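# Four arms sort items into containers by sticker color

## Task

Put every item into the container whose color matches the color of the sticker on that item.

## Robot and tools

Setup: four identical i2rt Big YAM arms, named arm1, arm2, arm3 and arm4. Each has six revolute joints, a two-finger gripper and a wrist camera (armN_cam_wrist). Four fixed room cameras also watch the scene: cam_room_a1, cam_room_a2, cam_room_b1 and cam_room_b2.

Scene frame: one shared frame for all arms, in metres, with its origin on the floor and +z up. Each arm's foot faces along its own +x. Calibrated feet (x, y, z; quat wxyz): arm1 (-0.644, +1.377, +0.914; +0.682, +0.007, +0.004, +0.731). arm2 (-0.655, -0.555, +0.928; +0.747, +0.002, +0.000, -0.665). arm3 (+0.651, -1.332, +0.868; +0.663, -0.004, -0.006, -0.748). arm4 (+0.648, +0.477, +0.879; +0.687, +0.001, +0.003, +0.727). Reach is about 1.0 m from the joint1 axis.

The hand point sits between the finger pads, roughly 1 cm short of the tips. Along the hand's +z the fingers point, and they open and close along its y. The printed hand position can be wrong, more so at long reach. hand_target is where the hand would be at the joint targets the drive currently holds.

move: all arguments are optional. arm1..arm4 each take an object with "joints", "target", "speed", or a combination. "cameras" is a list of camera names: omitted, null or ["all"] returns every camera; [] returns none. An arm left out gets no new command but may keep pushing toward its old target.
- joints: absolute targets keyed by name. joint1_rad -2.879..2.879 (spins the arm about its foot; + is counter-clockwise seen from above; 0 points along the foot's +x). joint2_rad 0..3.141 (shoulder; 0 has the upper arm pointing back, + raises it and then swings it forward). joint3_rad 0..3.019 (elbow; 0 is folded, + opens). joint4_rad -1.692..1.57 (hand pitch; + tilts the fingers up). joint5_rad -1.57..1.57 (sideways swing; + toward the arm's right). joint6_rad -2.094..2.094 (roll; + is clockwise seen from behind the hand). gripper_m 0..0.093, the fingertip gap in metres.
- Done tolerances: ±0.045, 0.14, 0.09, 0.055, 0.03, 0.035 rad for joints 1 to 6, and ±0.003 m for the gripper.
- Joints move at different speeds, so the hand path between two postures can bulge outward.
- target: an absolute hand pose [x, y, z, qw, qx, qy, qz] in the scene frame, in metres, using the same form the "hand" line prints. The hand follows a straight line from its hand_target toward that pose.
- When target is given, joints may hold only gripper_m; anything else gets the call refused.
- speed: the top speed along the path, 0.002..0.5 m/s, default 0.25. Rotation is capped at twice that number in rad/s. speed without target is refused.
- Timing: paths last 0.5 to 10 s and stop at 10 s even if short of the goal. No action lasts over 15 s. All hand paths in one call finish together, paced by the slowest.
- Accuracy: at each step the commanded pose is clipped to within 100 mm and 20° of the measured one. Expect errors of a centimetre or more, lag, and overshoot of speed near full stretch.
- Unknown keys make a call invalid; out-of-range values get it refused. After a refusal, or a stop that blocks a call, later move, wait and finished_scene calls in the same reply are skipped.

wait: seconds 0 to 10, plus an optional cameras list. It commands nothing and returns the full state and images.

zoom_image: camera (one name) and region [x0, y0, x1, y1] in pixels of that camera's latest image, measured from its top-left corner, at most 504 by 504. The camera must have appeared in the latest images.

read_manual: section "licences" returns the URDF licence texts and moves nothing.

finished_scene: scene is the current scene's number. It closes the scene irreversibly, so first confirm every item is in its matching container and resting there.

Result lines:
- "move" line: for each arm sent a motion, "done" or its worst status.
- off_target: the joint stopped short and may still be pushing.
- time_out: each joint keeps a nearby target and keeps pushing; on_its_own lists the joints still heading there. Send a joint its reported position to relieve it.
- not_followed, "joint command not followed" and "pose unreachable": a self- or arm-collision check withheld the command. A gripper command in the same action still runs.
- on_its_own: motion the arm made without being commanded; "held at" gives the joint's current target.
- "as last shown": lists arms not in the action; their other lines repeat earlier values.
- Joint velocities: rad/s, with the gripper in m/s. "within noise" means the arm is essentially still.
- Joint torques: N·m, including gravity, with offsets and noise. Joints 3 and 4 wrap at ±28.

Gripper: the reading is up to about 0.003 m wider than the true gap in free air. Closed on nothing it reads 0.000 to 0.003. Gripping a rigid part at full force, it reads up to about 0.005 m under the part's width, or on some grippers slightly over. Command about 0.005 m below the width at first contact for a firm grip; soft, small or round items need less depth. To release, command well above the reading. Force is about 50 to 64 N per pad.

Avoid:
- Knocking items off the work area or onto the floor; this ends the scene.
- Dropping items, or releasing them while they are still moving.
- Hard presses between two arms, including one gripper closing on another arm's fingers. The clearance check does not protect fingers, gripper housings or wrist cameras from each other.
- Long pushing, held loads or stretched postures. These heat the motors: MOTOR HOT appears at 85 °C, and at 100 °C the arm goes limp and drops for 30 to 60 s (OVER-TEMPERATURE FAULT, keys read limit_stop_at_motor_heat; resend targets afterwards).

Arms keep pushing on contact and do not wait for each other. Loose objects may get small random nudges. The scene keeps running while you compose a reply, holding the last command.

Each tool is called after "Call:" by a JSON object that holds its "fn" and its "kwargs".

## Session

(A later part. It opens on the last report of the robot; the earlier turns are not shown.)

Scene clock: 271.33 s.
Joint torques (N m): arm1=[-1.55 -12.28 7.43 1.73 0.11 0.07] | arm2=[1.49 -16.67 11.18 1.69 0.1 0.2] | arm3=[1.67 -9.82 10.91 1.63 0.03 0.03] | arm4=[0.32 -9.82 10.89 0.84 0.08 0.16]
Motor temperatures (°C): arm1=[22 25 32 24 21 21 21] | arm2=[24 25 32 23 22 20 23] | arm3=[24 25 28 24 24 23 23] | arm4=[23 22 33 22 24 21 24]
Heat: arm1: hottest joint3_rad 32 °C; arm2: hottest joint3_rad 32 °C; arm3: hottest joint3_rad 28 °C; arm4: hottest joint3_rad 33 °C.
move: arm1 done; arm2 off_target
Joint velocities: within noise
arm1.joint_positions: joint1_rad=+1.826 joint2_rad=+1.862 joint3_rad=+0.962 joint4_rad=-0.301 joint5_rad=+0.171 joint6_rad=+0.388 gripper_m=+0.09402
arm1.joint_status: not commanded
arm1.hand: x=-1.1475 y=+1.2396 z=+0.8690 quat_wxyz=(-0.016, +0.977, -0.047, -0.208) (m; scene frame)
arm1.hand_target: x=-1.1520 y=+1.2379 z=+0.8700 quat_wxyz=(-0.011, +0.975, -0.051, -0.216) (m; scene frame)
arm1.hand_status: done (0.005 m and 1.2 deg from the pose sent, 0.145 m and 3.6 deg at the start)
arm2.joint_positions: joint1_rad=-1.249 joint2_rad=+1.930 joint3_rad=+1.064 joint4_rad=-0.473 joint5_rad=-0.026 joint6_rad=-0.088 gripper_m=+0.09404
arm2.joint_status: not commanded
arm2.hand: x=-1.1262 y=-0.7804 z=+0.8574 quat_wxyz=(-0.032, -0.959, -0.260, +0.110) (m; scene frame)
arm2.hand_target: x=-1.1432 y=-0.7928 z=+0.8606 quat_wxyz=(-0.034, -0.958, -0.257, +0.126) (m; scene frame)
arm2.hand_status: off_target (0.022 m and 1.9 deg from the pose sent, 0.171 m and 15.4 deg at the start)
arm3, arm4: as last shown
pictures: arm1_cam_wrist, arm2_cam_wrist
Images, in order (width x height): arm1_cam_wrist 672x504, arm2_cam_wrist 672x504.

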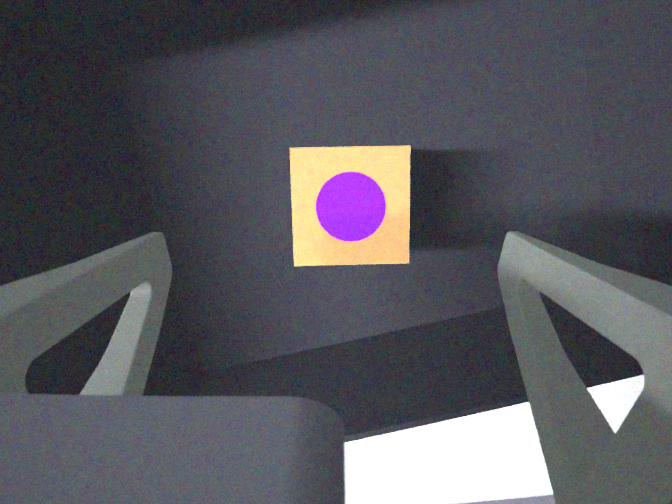

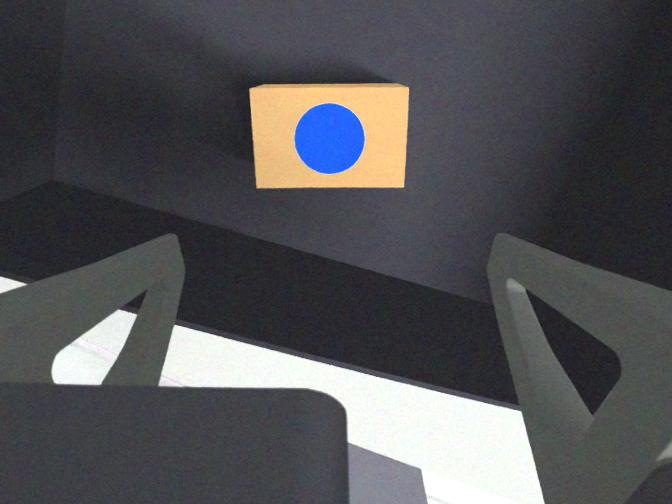

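Call:
{"fn": "move", "kwargs": {"arm1": {"target": [-1.154, 1.243, 0.785, 0.0113, -0.9749, 0.0511, 0.2161], "speed": 0.1}, "arm2": {"target": [-1.156, -0.803, 0.80, -0.0338, -0.9576, -0.2566, 0.1261], "speed": 0.1}, "cameras": ["arm1_cam_wrist", "arm2_cam_wrist", "cam_room_b1", "cam_room_b2"]}}

Scene clock: 285.30 s.
Joint torques (N m): arm1=[-2.67 -13.51 6 1.74 0.08 0.02] | arm2=[1.49 -17.08 10.3 1.83 0.1 0.21] | arm3=[1.61 -9.76 10.86 1.62 0.03 0.02] | arm4=[0.15 -9.88 10.82 0.99 0.06 0.17]
Motor temperatures (°C): arm1=[22 25 31 23 21 21 21] | arm2=[24 26 31 22 22 20 23] | arm3=[24 25 28 24 24 23 23] | arm4=[23 22 33 22 24 21 24]
Heat: arm1: hottest joint3_rad 31 °C; arm2: hottest joint3_rad 31 °C; arm3: hottest joint3_rad 28 °C; arm4: hottest joint3_rad 33 °C.
move: arm1 done; arm2 off_target
Joint velocities: within noise
arm1.joint_positions: joint1_rad=+1.826 joint2_rad=+2.062 joint3_rad=+0.954 joint4_rad=-0.092 joint5_rad=+0.167 joint6_rad=+0.388 gripper_m=+0.09402
arm1.joint_status: not commanded
arm1.hand: x=-1.1473 y=+1.2397 z=+0.7853 quat_wxyz=(-0.014, +0.977, -0.047, -0.209) (m; scene frame)
arm1.hand_target: x=-1.1539 y=+1.2430 z=+0.7851 quat_wxyz=(-0.011, +0.975, -0.051, -0.216) (m; scene frame)
arm1.hand_status: done (0.007 m and 1.1 deg from the pose sent, 0.084 m and 1.2 deg at the start)
arm2.joint_positions: joint1_rad=-1.243 joint2_rad=+2.072 joint3_rad=+1.111 joint4_rad=-0.370 joint5_rad=-0.024 joint6_rad=-0.081 gripper_m=+0.09404
arm2.joint_status: not commanded
arm2.hand: x=-1.1413 y=-0.7909 z=+0.8046 quat_wxyz=(-0.032, -0.958, -0.259, +0.114) (m; scene frame)
arm2.hand_target: x=-1.1553 y=-0.8027 z=+0.8007 quat_wxyz=(-0.034, -0.958, -0.257, +0.126) (m; scene frame)
arm2.hand_status: off_target (0.020 m and 1.4 deg from the pose sent, 0.069 m and 1.9 deg at the start)
arm3, arm4: as last shown
pictures: arm1_cam_wrist, arm2_cam_wrist, cam_room_b1, cam_room_b2
Images, in order (width x height): arm1_cam_wrist 672x504, arm2_cam_wrist 672x504, cam_room_b1 672x504, cam_room_b2 672x504.

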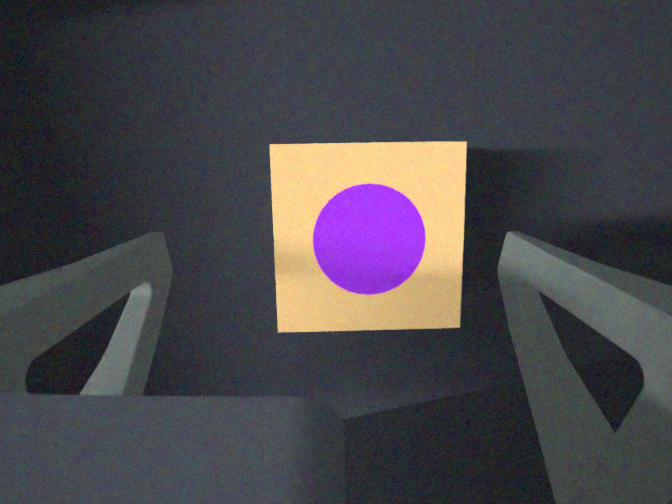

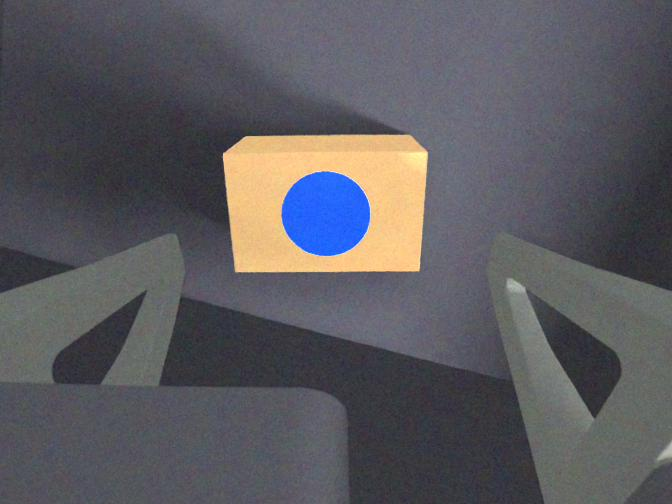

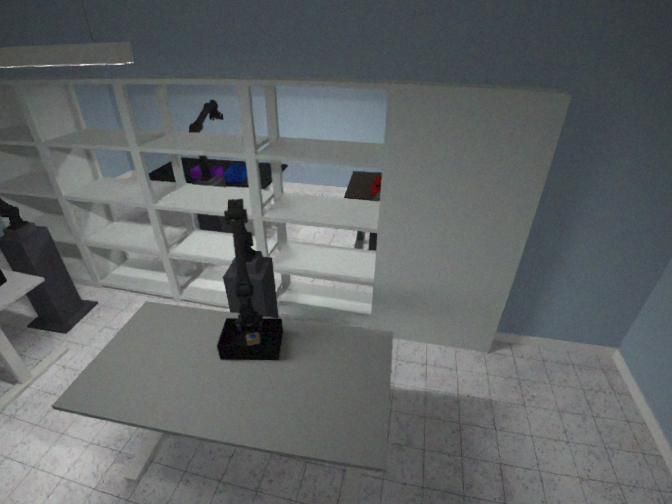

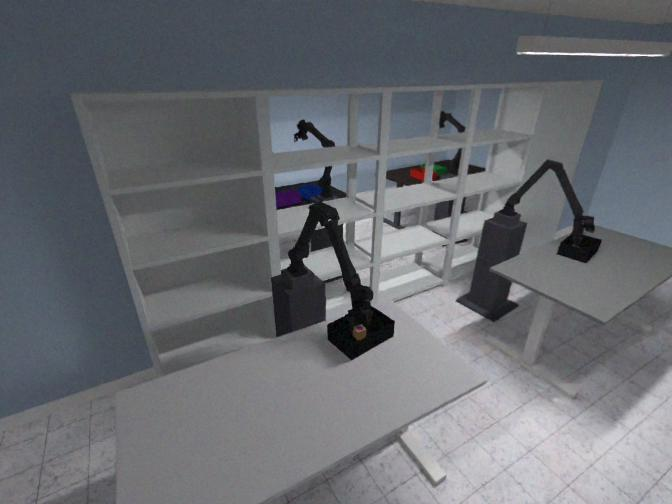

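Call:
{"fn": "move", "kwargs": {"arm1": {"target": [-1.158, 1.257, 0.763, 0.0113, -0.9749, 0.0511, 0.2161], "speed": 0.1}, "arm2": {"target": [-1.160, -0.808, 0.764, -0.0338, -0.9576, -0.2566, 0.1261], "speed": 0.1}, "cameras": ["arm1_cam_wrist", "arm2_cam_wrist"]}}

Scene clock: 302.70 s.
Joint torques (N m): arm1=[-2.26 -12.81 6.12 1.8 0.12 -0.07] | arm2=[1.49 -18.08 9.44 1.87 0.11 0.2] | arm3=[1.79 -9.88 10.86 1.63 0.02 0.02] | arm4=[0.15 -9.52 10.88 0.99 0.07 0.16]
Motor temperatures (°C): arm1=[22 25 31 23 21 21 21] | arm2=[24 25 32 22 22 20 23] | arm3=[24 25 29 24 24 23 23] | arm4=[23 23 34 22 24 21 24]
Heat: arm1: hottest joint3_rad 31 °C; arm2: hottest joint3_rad 32 °C; arm3: hottest joint3_rad 29 °C; arm4: hottest joint3_rad 34 °C.
move: arm1 done; arm2 off_target
Joint velocities: within noise
arm1.joint_positions: joint1_rad=+1.792 joint2_rad=+2.116 joint3_rad=+0.954 joint4_rad=-0.037 joint5_rad=+0.156 joint6_rad=+0.365 gripper_m=+0.09402
arm1.joint_status: not commanded
arm1.hand: x=-1.1493 y=+1.2558 z=+0.7631 quat_wxyz=(-0.014, +0.977, -0.051, -0.207) (m; scene frame)
arm1.hand_target: x=-1.1578 y=+1.2570 z=+0.7631 quat_wxyz=(-0.011, +0.975, -0.051, -0.216) (m; scene frame)
arm1.hand_status: done (0.009 m and 1.1 deg from the pose sent, 0.030 m and 1.0 deg at the start)
arm2.joint_positions: joint1_rad=-1.237 joint2_rad=+2.164 joint3_rad=+1.144 joint4_rad=-0.311 joint5_rad=-0.022 joint6_rad=-0.075 gripper_m=+0.09404
arm2.joint_status: not commanded
arm2.hand: x=-1.1467 y=-0.7966 z=+0.7686 quat_wxyz=(-0.032, -0.958, -0.259, +0.114) (m; scene frame)
arm2.hand_target: x=-1.1593 y=-0.8077 z=+0.7645 quat_wxyz=(-0.034, -0.958, -0.257, +0.126) (m; scene frame)
arm2.hand_status: off_target (0.018 m and 1.4 deg from the pose sent, 0.048 m and 1.4 deg at the start)
arm3, arm4: as last shown
pictures: arm1_cam_wrist, arm2_cam_wrist
Images, in order (width x height): arm1_cam_wrist 672x504, arm2_cam_wrist 672x504.

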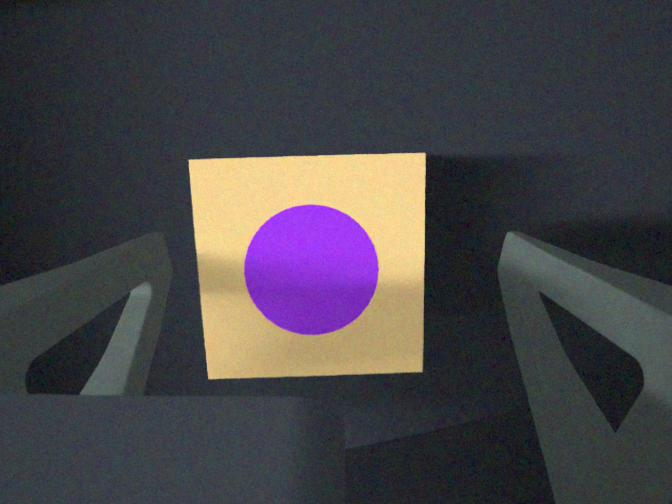

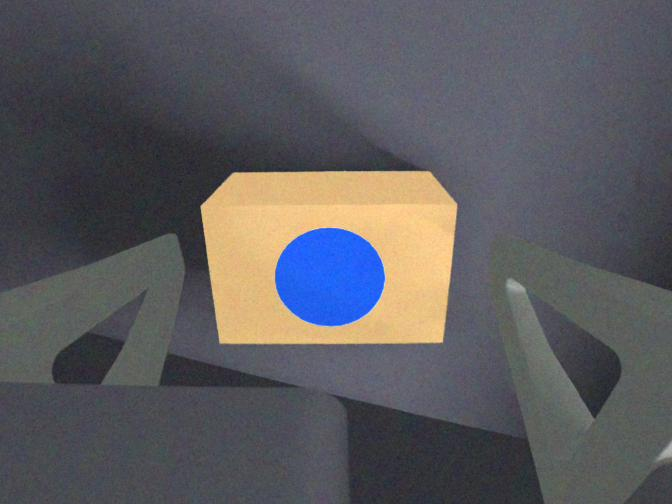

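Call:
{"fn": "move", "kwargs": {"arm1": {"target": [-1.157, 1.248, 0.765, 0.0113, -0.9749, 0.0511, 0.2161], "speed": 0.1, "joints": {"gripper_m": 0.075}}, "arm2": {"joints": {"gripper_m": 0.07}}, "cameras": ["arm1_cam_wrist", "arm2_cam_wrist"]}}

Scene clock: 313.03 s.
Joint torques (N m): arm1=[-1.2 -13.68 6.49 1.22 0.19 0.13] | arm2=[1.44 -17.96 9.42 1.81 0.09 0.21] | arm3=[1.73 -9.76 10.86 1.63 0.03 0.02] | arm4=[0.67 -9.76 10.73 0.88 0.09 0.16]
Motor temperatures (°C): arm1=[22 26 30 23 21 21 21] | arm2=[24 26 31 22 22 20 23] | arm3=[24 25 29 24 24 23 23] | arm4=[23 23 34 22 24 21 24]
Heat: arm1: hottest joint3_rad 30 °C; arm2: hottest joint3_rad 31 °C; arm3: hottest joint3_rad 29 °C; arm4: hottest joint3_rad 34 °C.
move: arm1 off_target; arm2 done
Joint velocities: within noise
arm1.joint_positions: joint1_rad=+1.793 joint2_rad=+2.116 joint3_rad=+0.954 joint4_rad=-0.037 joint5_rad=+0.159 joint6_rad=+0.367 gripper_m=+0.07507
arm1.joint_status: all done
arm1.hand: x=-1.1493 y=+1.2560 z=+0.7632 quat_wxyz=(-0.015, +0.977, -0.052, -0.208) (m; scene frame)
arm1.hand_target: x=-1.1568 y=+1.2479 z=+0.7651 quat_wxyz=(-0.011, +0.975, -0.051, -0.216) (m; scene frame)
arm1.hand_status: off_target (0.011 m and 1.1 deg from the pose sent, 0.011 m and 1.1 deg at the start)
arm2.joint_positions: joint1_rad=-1.237 joint2_rad=+2.164 joint3_rad=+1.144 joint4_rad=-0.310 joint5_rad=-0.022 joint6_rad=-0.075 gripper_m=+0.07027
arm2.joint_status: all done
arm2.hand: x=-1.1470 y=-0.7966 z=+0.7687 quat_wxyz=(-0.032, -0.958, -0.259, +0.115) (m; scene frame)
arm2.hand_target: x=-1.1594 y=-0.8077 z=+0.7645 quat_wxyz=(-0.034, -0.958, -0.257, +0.126) (m; scene frame)
arm2.hand_status: not commanded
arm3, arm4: as last shown
pictures: arm1_cam_wrist, arm2_cam_wrist
Images, in order (width x height): arm1_cam_wrist 672x504, arm2_cam_wrist 672x504.

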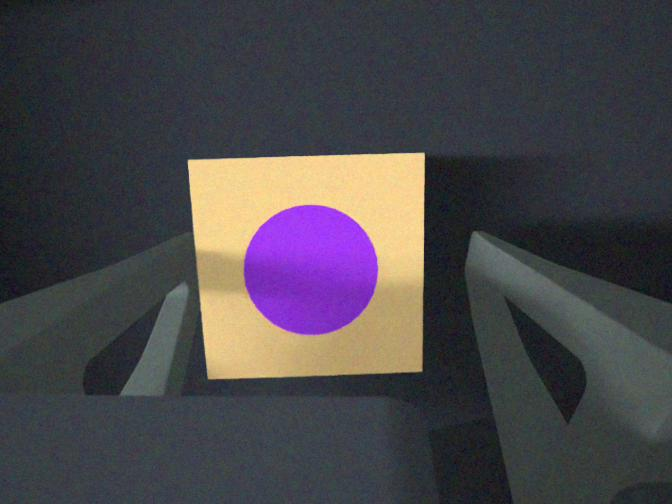

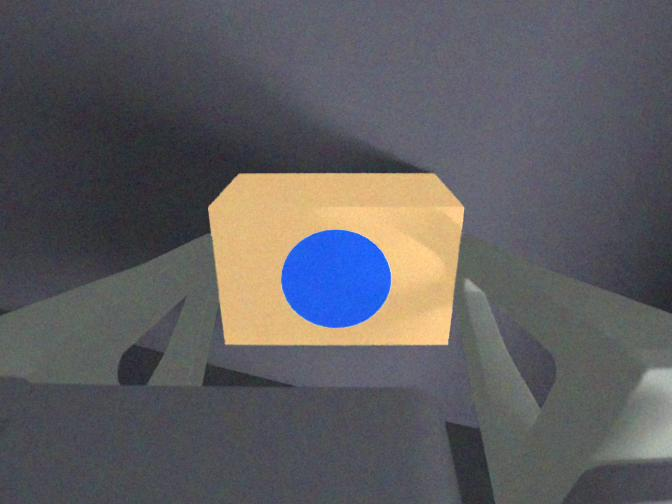

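Call:
{"fn": "move", "kwargs": {"arm1": {"joints": {"gripper_m": 0.05}}, "arm2": {"joints": {"gripper_m": 0.055}}, "cameras": ["arm1_cam_wrist", "arm2_cam_wrist"]}}

Scene clock: 315.97 s.
Joint torques (N m): arm1=[-1.32 -13.16 6.48 1.25 0.19 0.14] | arm2=[1.44 -17.96 9.46 1.85 0.08 0.2] | arm3=[1.79 -9.88 10.85 1.65 0.02 0.02] | arm4=[0.15 -9.99 10.89 1.06 0.1 0.15]
Motor temperatures (°C): arm1=[22 26 30 23 21 21 21] | arm2=[24 26 31 22 22 20 23] | arm3=[24 25 29 24 24 23 23] | arm4=[23 23 34 22 24 21 24]
Heat: arm1: hottest joint3_rad 30 °C; arm2: hottest joint3_rad 31 °C; arm3: hottest joint3_rad 29 °C; arm4: hottest joint3_rad 34 °C.
move: arm1 off_target; arm2 off_target
Joint velocities: within noise
arm1.joint_positions: joint1_rad=+1.793 joint2_rad=+2.116 joint3_rad=+0.954 joint4_rad=-0.037 joint5_rad=+0.160 joint6_rad=+0.368 gripper_m=+0.05298
arm1.joint_status: gripper_m off_target (ended at +0.05301, target +0.05000)
arm1.hand: x=-1.1493 y=+1.2560 z=+0.7632 quat_wxyz=(-0.015, +0.977, -0.052, -0.208) (m; scene frame)
arm1.hand_target: x=-1.1568 y=+1.2480 z=+0.7651 quat_wxyz=(-0.011, +0.975, -0.051, -0.216) (m; scene frame)
arm1.hand_status: not commanded
arm2.joint_positions: joint1_rad=-1.237 joint2_rad=+2.164 joint3_rad=+1.144 joint4_rad=-0.310 joint5_rad=-0.022 joint6_rad=-0.075 gripper_m=+0.06712
arm2.joint_status: gripper_m off_target (ended at +0.06715, target +0.05500)
arm2.hand: x=-1.1470 y=-0.7966 z=+0.7687 quat_wxyz=(-0.032, -0.958, -0.259, +0.115) (m; scene frame)
arm2.hand_target: x=-1.1594 y=-0.8077 z=+0.7645 quat_wxyz=(-0.034, -0.958, -0.257, +0.126) (m; scene frame)
arm2.hand_status: not commanded
arm3, arm4: as last shown
pictures: arm1_cam_wrist, arm2_cam_wrist
Images, in order (width x height): arm1_cam_wrist 672x504, arm2_cam_wrist 672x504.

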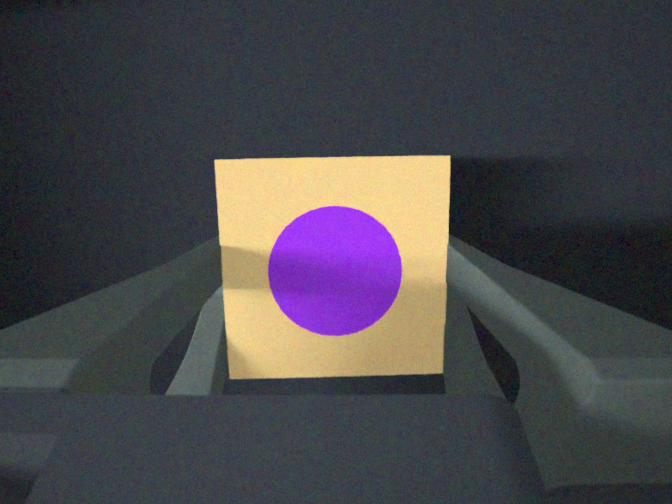

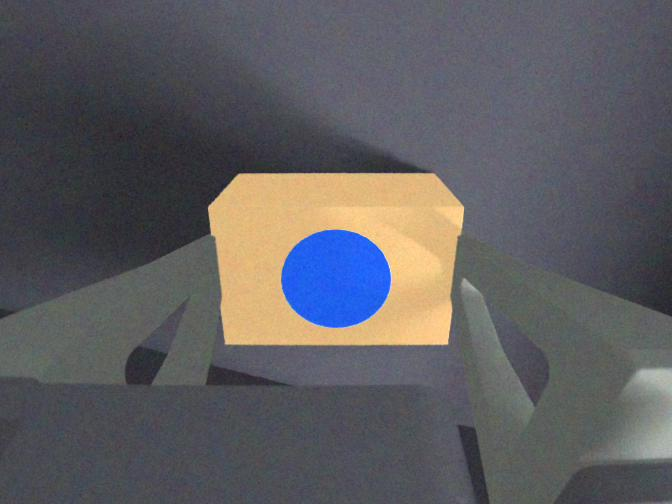

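Call:
{"fn": "move", "kwargs": {"arm1": {"joints": {"gripper_m": 0.046}}, "arm2": {"joints": {"gripper_m": 0.055}}, "cameras": []}}

Call:
{"fn": "move", "kwargs": {"arm1": {"target": [-1.157, 1.250, 1.0, 0.0113, -0.9749, 0.0511, 0.2161], "speed": 0.15}, "arm2": {"target": [-1.158, -0.807, 1.0, -0.0338, -0.9576, -0.2566, 0.1261], "speed": 0.15}, "cameras": ["arm1_cam_wrist", "arm2_cam_wrist"]}}

Scene clock: 328.27 s.
Joint torques (N m): arm1=[-1.44 -14.1 6.27 1.31 0.2 0.12] | arm2=[1.44 -17.9 9.46 1.87 0.08 0.2] | arm3=[1.85 -9.76 10.84 1.63 0.04 0.01] | arm4=[1.14 -9.7 10.8 0.95 0.04 0.16]
Motor temperatures (°C): arm1=[22 26 30 23 21 21 22] | arm2=[24 26 31 22 22 20 23] | arm3=[24 25 29 24 24 23 23] | arm4=[23 23 34 22 24 21 24]
Heat: arm1: hottest joint3_rad 30 °C; arm2: hottest joint3_rad 31 °C; arm3: hottest joint3_rad 29 °C; arm4: hottest joint3_rad 34 °C.
move: arm1 off_target; arm2 off_target
Joint velocities: within noise
arm1.joint_positions: joint1_rad=+1.793 joint2_rad=+2.116 joint3_rad=+0.954 joint4_rad=-0.037 joint5_rad=+0.160 joint6_rad=+0.368 gripper_m=+0.05298
arm1.joint_status: gripper_m off_target (ended at +0.05298, target +0.04600)
arm1.hand: x=-1.1493 y=+1.2560 z=+0.7632 quat_wxyz=(-0.015, +0.977, -0.052, -0.208) (m; scene frame)
arm1.hand_target: x=-1.1568 y=+1.2480 z=+0.7651 quat_wxyz=(-0.011, +0.975, -0.051, -0.216) (m; scene frame)
arm1.hand_status: not commanded
arm2.joint_positions: joint1_rad=-1.237 joint2_rad=+2.164 joint3_rad=+1.144 joint4_rad=-0.310 joint5_rad=-0.022 joint6_rad=-0.075 gripper_m=+0.06713
arm2.joint_status: gripper_m off_target (ended at +0.06713, target +0.05500)
arm2.hand: x=-1.1470 y=-0.7966 z=+0.7687 quat_wxyz=(-0.032, -0.958, -0.259, +0.115) (m; scene frame)
arm2.hand_target: x=-1.1594 y=-0.8077 z=+0.7645 quat_wxyz=(-0.034, -0.958, -0.257, +0.126) (m; scene frame)
arm2.hand_status: not commanded
arm3, arm4: as last shown
pictures: none
No camera images: "cameras" was empty.

Scene clock: 330.50 s.
Joint torques (N m): arm1=[-1.14 -12.1 13.53 0.81 0.13 0.03] | arm2=[1.44 -18.43 13.89 0.66 0.07 0.19] | arm3=[1.73 -9.88 10.88 1.65 0.02 0.03] | arm4=[0.5 -9.99 10.77 0.84 0.06 0.17]
Motor temperatures (°C): arm1=[22 26 30 23 21 21 22] | arm2=[24 26 31 22 22 20 23] | arm3=[24 25 29 24 24 23 23] | arm4=[23 23 34 22 24 21 24]
Heat: arm1: hottest joint3_rad 30 °C; arm2: hottest joint3_rad 31 °C; arm3: hottest joint3_rad 29 °C; arm4: hottest joint3_rad 34 °C.
move: arm1 off_target; arm2 off_target
Joint velocities: within noise
arm1.joint_positions: joint1_rad=+1.793 joint2_rad=+1.639 joint3_rad=+1.022 joint4_rad=-0.615 joint5_rad=+0.159 joint6_rad=+0.369 gripper_m=+0.05298
arm1.joint_status: not commanded
arm1.hand: x=-1.1373 y=+1.2579 z=+0.9741 quat_wxyz=(-0.021, +0.980, -0.051, -0.192) (m; scene frame)
arm1.hand_target: x=-1.1559 y=+1.2503 z=+1.0004 quat_wxyz=(-0.011, +0.975, -0.051, -0.216) (m; scene frame)
arm1.hand_status: off_target (0.033 m and 3.0 deg from the pose sent, 0.237 m and 1.1 deg at the start)
arm2.joint_positions: joint1_rad=-1.237 joint2_rad=+1.762 joint3_rad=+1.224 joint4_rad=-0.807 joint5_rad=-0.022 joint6_rad=-0.075 gripper_m=+0.06713
arm2.joint_status: not commanded
arm2.hand: x=-1.1432 y=-0.7952 z=+0.9808 quat_wxyz=(-0.030, -0.959, -0.259, +0.108) (m; scene frame)
arm2.hand_target: x=-1.1572 y=-0.8066 z=+1.0002 quat_wxyz=(-0.034, -0.958, -0.257, +0.126) (m; scene frame)
arm2.hand_status: off_target (0.027 m and 2.2 deg from the pose sent, 0.232 m and 1.4 deg at the start)
arm3.joint_positions: joint1_rad=+1.521 joint2_rad=+1.201 joint3_rad=+1.580 joint4_rad=-1.105 joint5_rad=+0.000 joint6_rad=-0.007 gripper_m=+0.09402
arm3.joint_status: not commanded
arm3.hand: x=+1.1305 y=-1.4080 z=+1.3550 quat_wxyz=(-0.409, -0.072, -0.909, +0.042) (m; scene frame)
arm3.hand_target: x=+1.1318 y=-1.4038 z=+1.3676 quat_wxyz=(-0.422, -0.070, -0.903, +0.040) (m; scene frame)
arm3.hand_status: not commanded
arm4.joint_positions: joint1_rad=-1.525 joint2_rad=+1.200 joint3_rad=+1.575 joint4_rad=-1.092 joint5_rad=+0.000 joint6_rad=-0.013 gripper_m=+0.09403
arm4.joint_status: not commanded
arm4.hand: x=+1.1364 y=+0.5285 z=+1.3635 quat_wxyz=(-0.412, +0.053, -0.909, -0.017) (m; scene frame)
arm4.hand_target: x=+1.1358 y=+0.5259 z=+1.3752 quat_wxyz=(-0.419, +0.045, -0.907, -0.019) (m; scene frame)
arm4.hand_status: not commanded
pictures: arm1_cam_wrist, arm2_cam_wrist
Images, in order (width x height): arm1_cam_wrist 672x504, arm2_cam_wrist 672x504.

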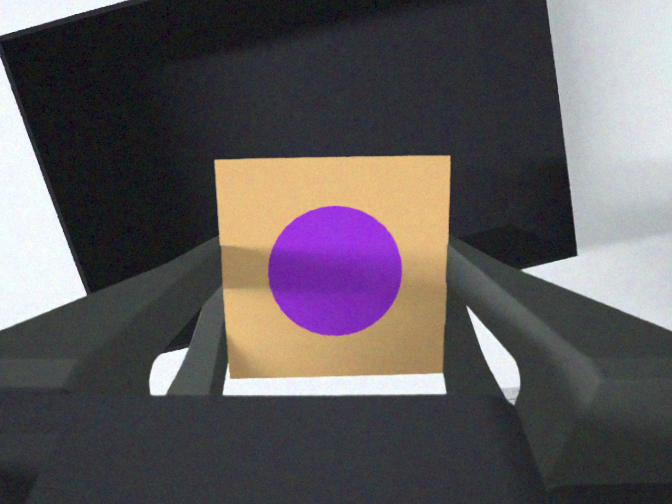

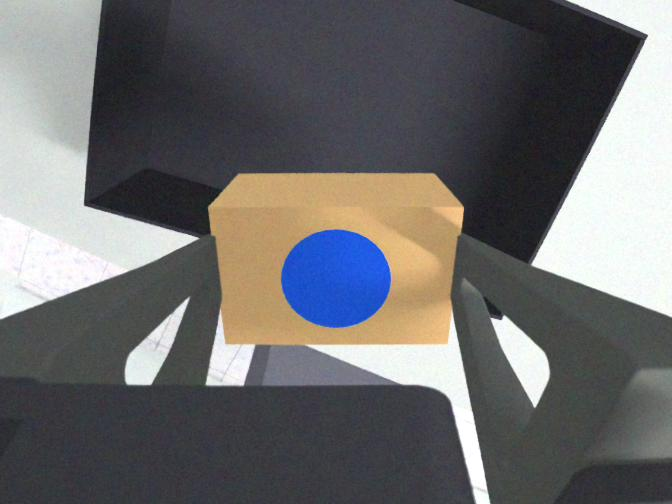

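Call:
{"fn": "move", "kwargs": {"arm1": {"joints": {"joint2_rad": 0.9, "joint3_rad": 1.5, "joint4_rad": -1.5, "joint5_rad": 0, "joint6_rad": 0}}, "arm2": {"joints": {"joint2_rad": 0.9, "joint3_rad": 1.5, "joint4_rad": -1.5, "joint5_rad": 0, "joint6_rad": 0}}, "cameras": []}}

Call:
{"fn": "move", "kwargs": {"arm1": {"joints": {"joint1_rad": -2.25}}, "arm2": {"joints": {"joint1_rad": 2.08}}, "arm4": {"joints": {"joint2_rad": 0.9, "joint3_rad": 1.5, "joint4_rad": -1.5, "joint5_rad": 0, "joint6_rad": 0}}}}

Scene clock: 337.13 s.
Joint torques (N m): arm1=[-1.55 -1.55 10.89 1.17 -0.03 -0.04] | arm2=[1.44 -3.55 11.32 1.63 0.12 0.2] | arm3=[1.67 -9.88 10.84 1.65 0.03 0.01] | arm4=[0.32 -9.99 10.84 0.87 0.09 0.19]
Motor temperatures (°C): arm1=[22 26 30 23 21 21 22] | arm2=[24 26 32 22 22 20 24] | arm3=[24 25 29 24 24 23 23] | arm4=[23 23 35 22 24 21 24]
Heat: arm1: hottest joint3_rad 30 °C; arm2: hottest joint3_rad 32 °C; arm3: hottest joint3_rad 29 °C; arm4: hottest joint3_rad 35 °C.
move: arm1 done; arm2 done
Joint velocities: within noise
arm1.joint_positions: joint1_rad=+1.794 joint2_rad=+0.910 joint3_rad=+1.488 joint4_rad=-1.492 joint5_rad=+0.002 joint6_rad=+0.008 gripper_m=+0.05297
arm1.joint_status: all done
arm1.hand: x=-0.9362 y=+1.2867 z=+1.4033 quat_wxyz=(+0.045, +0.935, +0.134, -0.326) (m; scene frame)
arm1.hand_target: x=-0.9305 y=+1.2871 z=+1.4107 quat_wxyz=(+0.046, +0.932, +0.139, -0.333) (m; scene frame)
arm1.hand_status: not commanded
arm2.joint_positions: joint1_rad=-1.237 joint2_rad=+0.893 joint3_rad=+1.490 joint4_rad=-1.490 joint5_rad=-0.003 joint6_rad=-0.014 gripper_m=+0.06713
arm2.joint_status: all done
arm2.hand: x=-0.9325 y=-0.6907 z=+1.4185 quat_wxyz=(-0.072, -0.918, -0.218, +0.323) (m; scene frame)
arm2.hand_target: x=-0.9321 y=-0.6927 z=+1.4195 quat_wxyz=(-0.073, -0.920, -0.215, +0.319) (m; scene frame)
arm2.hand_status: not commanded
arm3, arm4: as last shown
pictures: none
No camera images: "cameras" was empty.

Scene clock: 339.80 s.
Joint torques (N m): arm1=[-1.9 -2.49 11.07 1.09 -0.06 -0.04] | arm2=[0.97 -4.84 11.32 1.61 0.12 0.19] | arm3=[1.9 -9.7 10.88 1.65 0.02 0.02] | arm4=[0.26 -3.19 8.95 0.64 0.08 0.18]
Motor temperatures (°C): arm1=[22 26 30 23 21 21 22] | arm2=[24 26 32 22 22 20 24] | arm3=[24 25 29 24 24 23 23] | arm4=[23 23 35 22 24 21 24]
Heat: arm1: hottest joint3_rad 30 °C; arm2: hottest joint3_rad 32 °C; arm3: hottest joint3_rad 29 °C; arm4: hottest joint3_rad 35 °C.
move: arm1 done; arm2 done; arm4 done
Joint velocities: within noise
arm1.joint_positions: joint1_rad=-2.244 joint2_rad=+0.916 joint3_rad=+1.488 joint4_rad=-1.492 joint5_rad=+0.002 joint6_rad=+0.005 gripper_m=+0.05314
arm1.joint_status: all done
arm1.hand: x=-0.3773 y=+1.1963 z=+1.3927 quat_wxyz=(-0.298, -0.284, -0.906, +0.096) (m; scene frame)
arm1.hand_target: x=-0.3843 y=+1.1992 z=+1.4020 quat_wxyz=(-0.306, -0.283, -0.903, +0.100) (m; scene frame)
arm1.hand_status: not commanded
arm2.joint_positions: joint1_rad=+2.077 joint2_rad=+0.906 joint3_rad=+1.490 joint4_rad=-1.490 joint5_rad=-0.003 joint6_rad=-0.012 gripper_m=+0.06717
arm2.joint_status: all done
arm2.hand: x=-0.4026 y=-0.3746 z=+1.4165 quat_wxyz=(-0.312, +0.295, -0.897, -0.101) (m; scene frame)
arm2.hand_target: x=-0.4065 y=-0.3770 z=+1.4216 quat_wxyz=(-0.314, +0.290, -0.898, -0.102) (m; scene frame)
arm2.hand_status: not commanded
arm3: as last shown
arm4.joint_positions: joint1_rad=-1.525 joint2_rad=+0.900 joint3_rad=+1.488 joint4_rad=-1.490 joint5_rad=+0.000 joint6_rad=-0.013 gripper_m=+0.09403
arm4.joint_status: all done
arm4.hand: x=+0.9585 y=+0.5102 z=+1.3662 quat_wxyz=(-0.326, +0.055, -0.944, -0.013) (m; scene frame)
arm4.hand_target: x=+0.9564 y=+0.5084 z=+1.3700 quat_wxyz=(-0.326, +0.046, -0.944, -0.014) (m; scene frame)
arm4.hand_status: not commanded
pictures: arm1_cam_wrist, arm2_cam_wrist, arm3_cam_wrist, arm4_cam_wrist, cam_room_a1, cam_room_a2, cam_room_b1, cam_room_b2
Images, in order (width x height): arm1_cam_wrist 672x504, arm2_cam_wrist 672x504, arm3_cam_wrist 672x504, arm4_cam_wrist 672x504, cam_room_a1 672x504, cam_room_a2 672x504, cam_room_b1 672x504, cam_room_b2 672x504.

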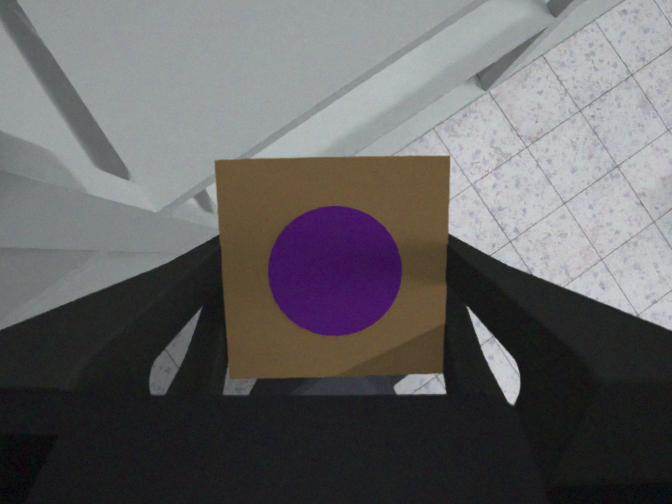

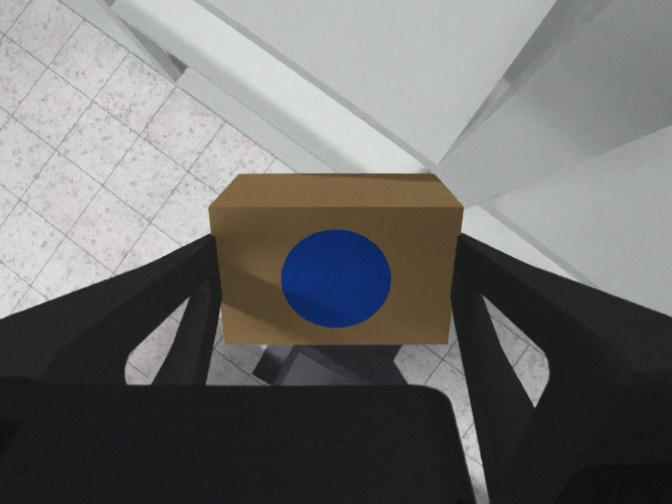

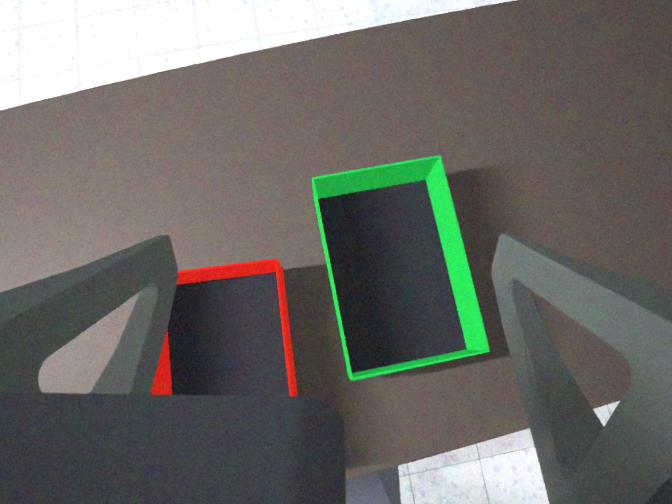

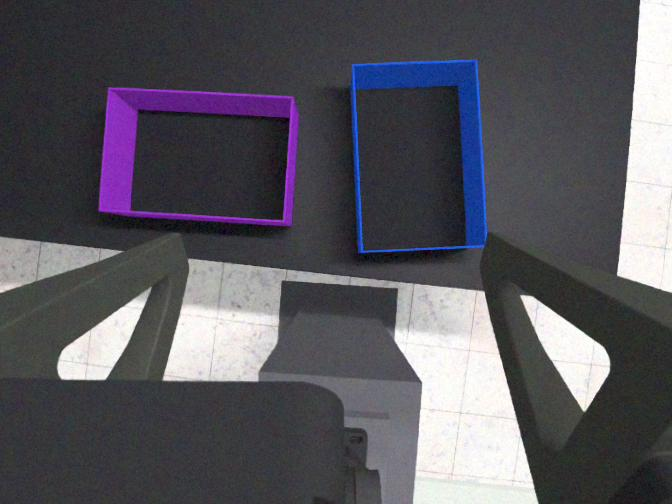

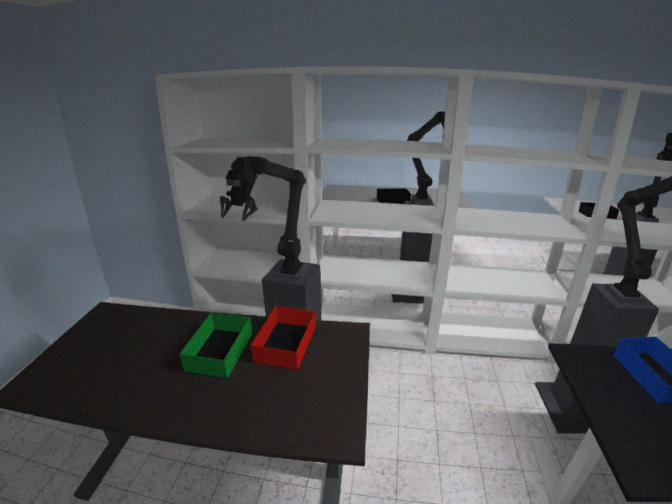

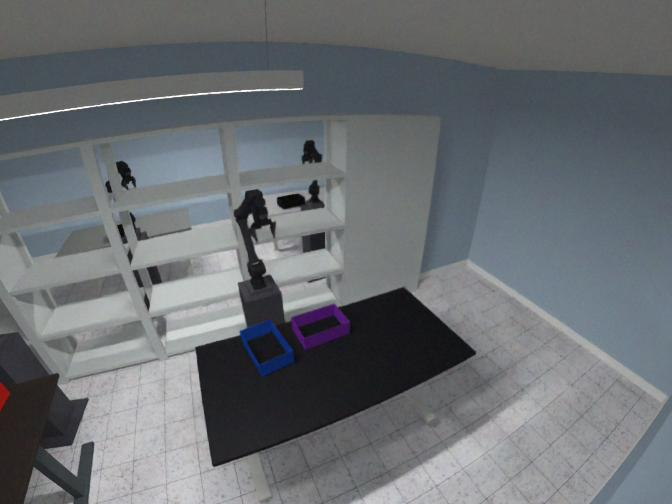

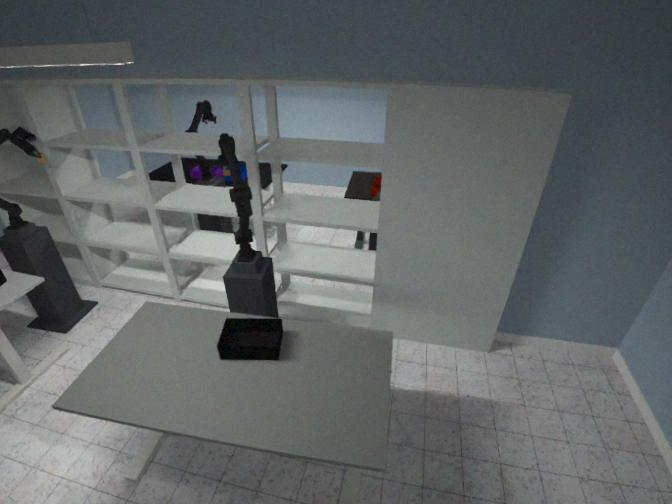

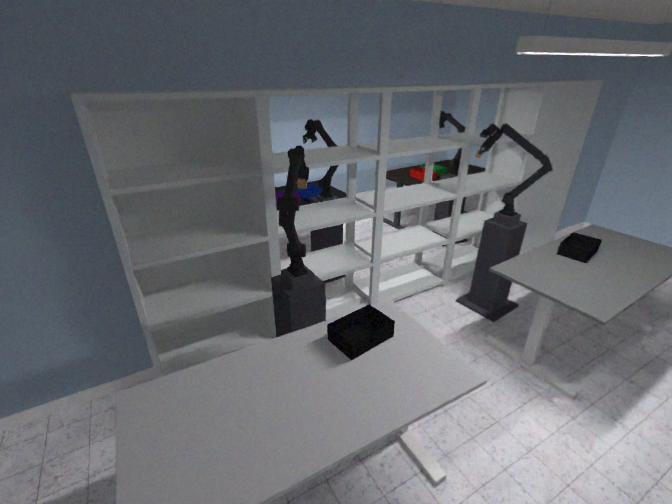

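Call:
{"fn": "move", "kwargs": {"arm1": {"target": [-0.355, 1.162, 1.14, 0.2854, 0.3002, 0.9053, -0.0947], "speed": 0.15}, "arm2": {"target": [-0.378, -0.325, 1.14, 0.2275, -0.3303, 0.9124, 0.0823], "speed": 0.15}, "cameras": ["arm1_cam_wrist", "arm2_cam_wrist", "cam_room_b1", "cam_room_b2"]}}

Scene clock: 361.00 s.
Joint torques (N m): arm1=[-3.08 -2.26 12.53 2.29 0.01 -0.04] | arm2=[1.44 -6.01 11.18 2.51 0.03 0.18] | arm3=[1.61 -9.88 10.88 1.62 0.03 0.01] | arm4=[0.62 -3.6 8.94 0.76 0.06 0.18]
Motor temperatures (°C): arm1=[21 25 31 23 21 21 22] | arm2=[24 26 32 22 22 20 24] | arm3=[24 25 29 24 24 23 23] | arm4=[23 22 36 22 24 21 24]
Heat: arm1: hottest joint3_rad 31 °C; arm2: hottest joint3_rad 32 °C; arm3: hottest joint3_rad 29 °C; arm4: hottest joint3_rad 36 °C.
move: arm1 off_target; arm2 done
Joint velocities: within noise
arm1.joint_positions: joint1_rad=-2.278 joint2_rad=+0.877 joint3_rad=+0.776 joint4_rad=-0.877 joint5_rad=-0.009 joint6_rad=+0.005 gripper_m=+0.05313
arm1.joint_status: not commanded
arm1.hand: x=-0.3592 y=+1.1695 z=+1.1315 quat_wxyz=(-0.271, -0.301, -0.910, +0.088) (m; scene frame)
arm1.hand_target: x=-0.3553 y=+1.1621 z=+1.1401 quat_wxyz=(-0.285, -0.300, -0.905, +0.095) (m; scene frame)
arm1.hand_status: off_target (0.012 m and 1.9 deg from the pose sent, 0.256 m and 2.3 deg at the start)
arm2.joint_positions: joint1_rad=+2.141 joint2_rad=+0.974 joint3_rad=+0.846 joint4_rad=-0.960 joint5_rad=+0.001 joint6_rad=-0.011 gripper_m=+0.06717
arm2.joint_status: not commanded
arm2.hand: x=-0.3780 y=-0.3293 z=+1.1447 quat_wxyz=(-0.227, +0.332, -0.912, -0.080) (m; scene frame)
arm2.hand_target: x=-0.3781 y=-0.3252 z=+1.1401 quat_wxyz=(-0.228, +0.330, -0.912, -0.082) (m; scene frame)
arm2.hand_status: done (0.006 m and 0.3 deg from the pose sent, 0.282 m and 10.8 deg at the start)
arm3, arm4: as last shown
pictures: arm1_cam_wrist, arm2_cam_wrist, cam_room_b1, cam_room_b2
Images, in order (width x height): arm1_cam_wrist 672x504, arm2_cam_wrist 672x504, cam_room_b1 672x504, cam_room_b2 672x504.

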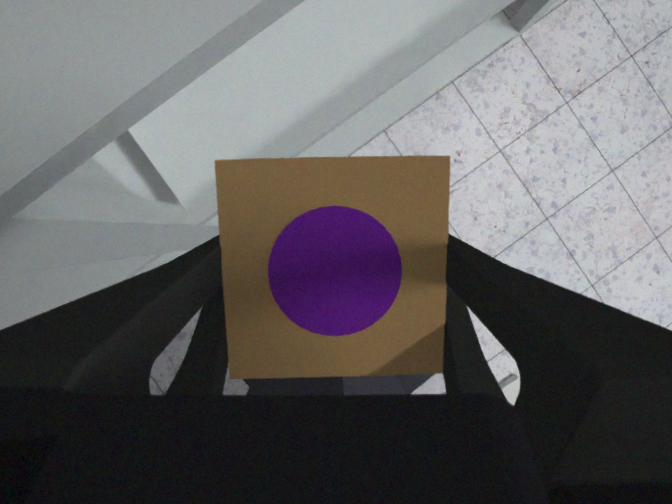

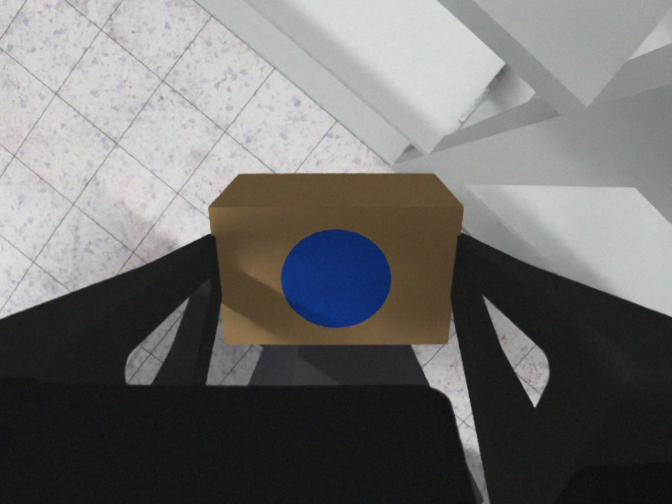

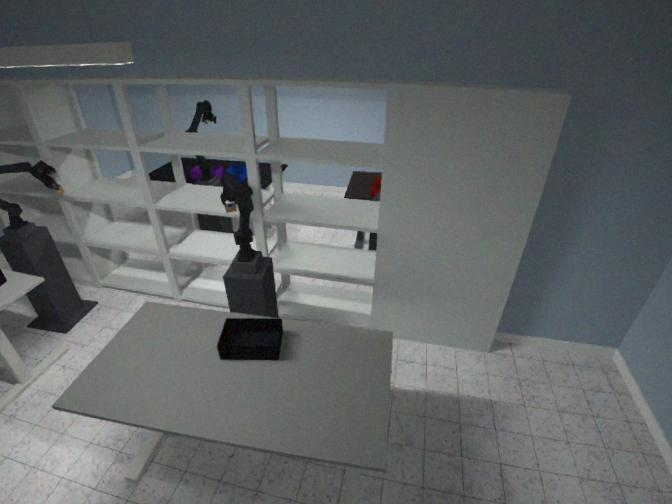

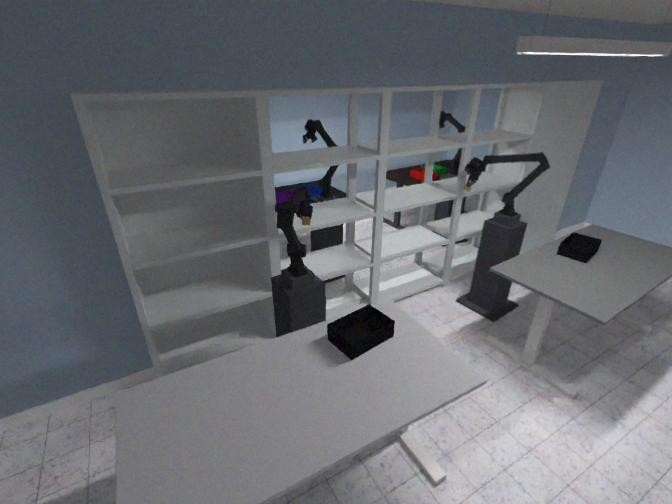

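Call:
{"fn": "zoom_image", "kwargs": {"camera": "cam_room_b2", "region": [250, 90, 420, 320]}}

Call:
{"fn": "zoom_image", "kwargs": {"camera": "cam_room_b1", "region": [120, 90, 320, 290]}}

Call:
{"fn": "zoom_image", "kwargs": {"camera": "cam_room_a2", "region": [180, 100, 400, 320]}}

Scaled by 2.191.

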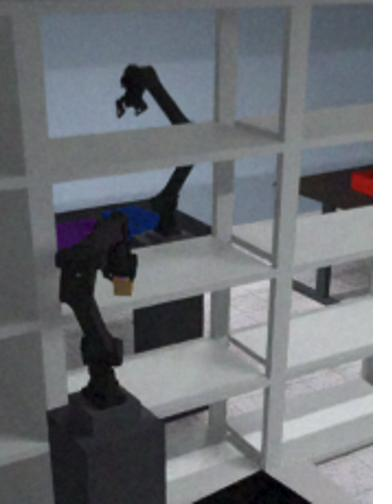

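Scaled by 2.520.

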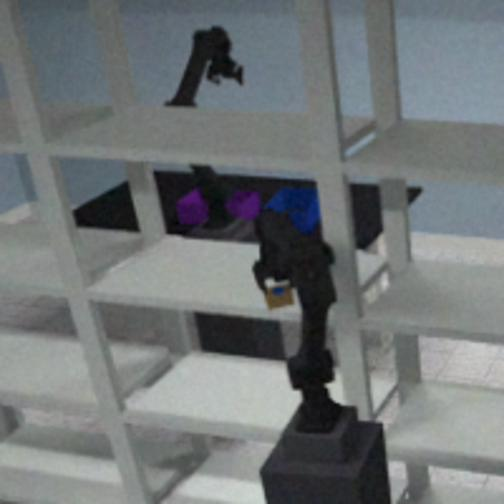

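This scene's latest camera images include none from cam_room_a2. They are from: arm1_cam_wrist, arm2_cam_wrist, cam_room_b1, cam_room_b2. cam_room_a2's image comes with the result of a call that names it in "cameras".


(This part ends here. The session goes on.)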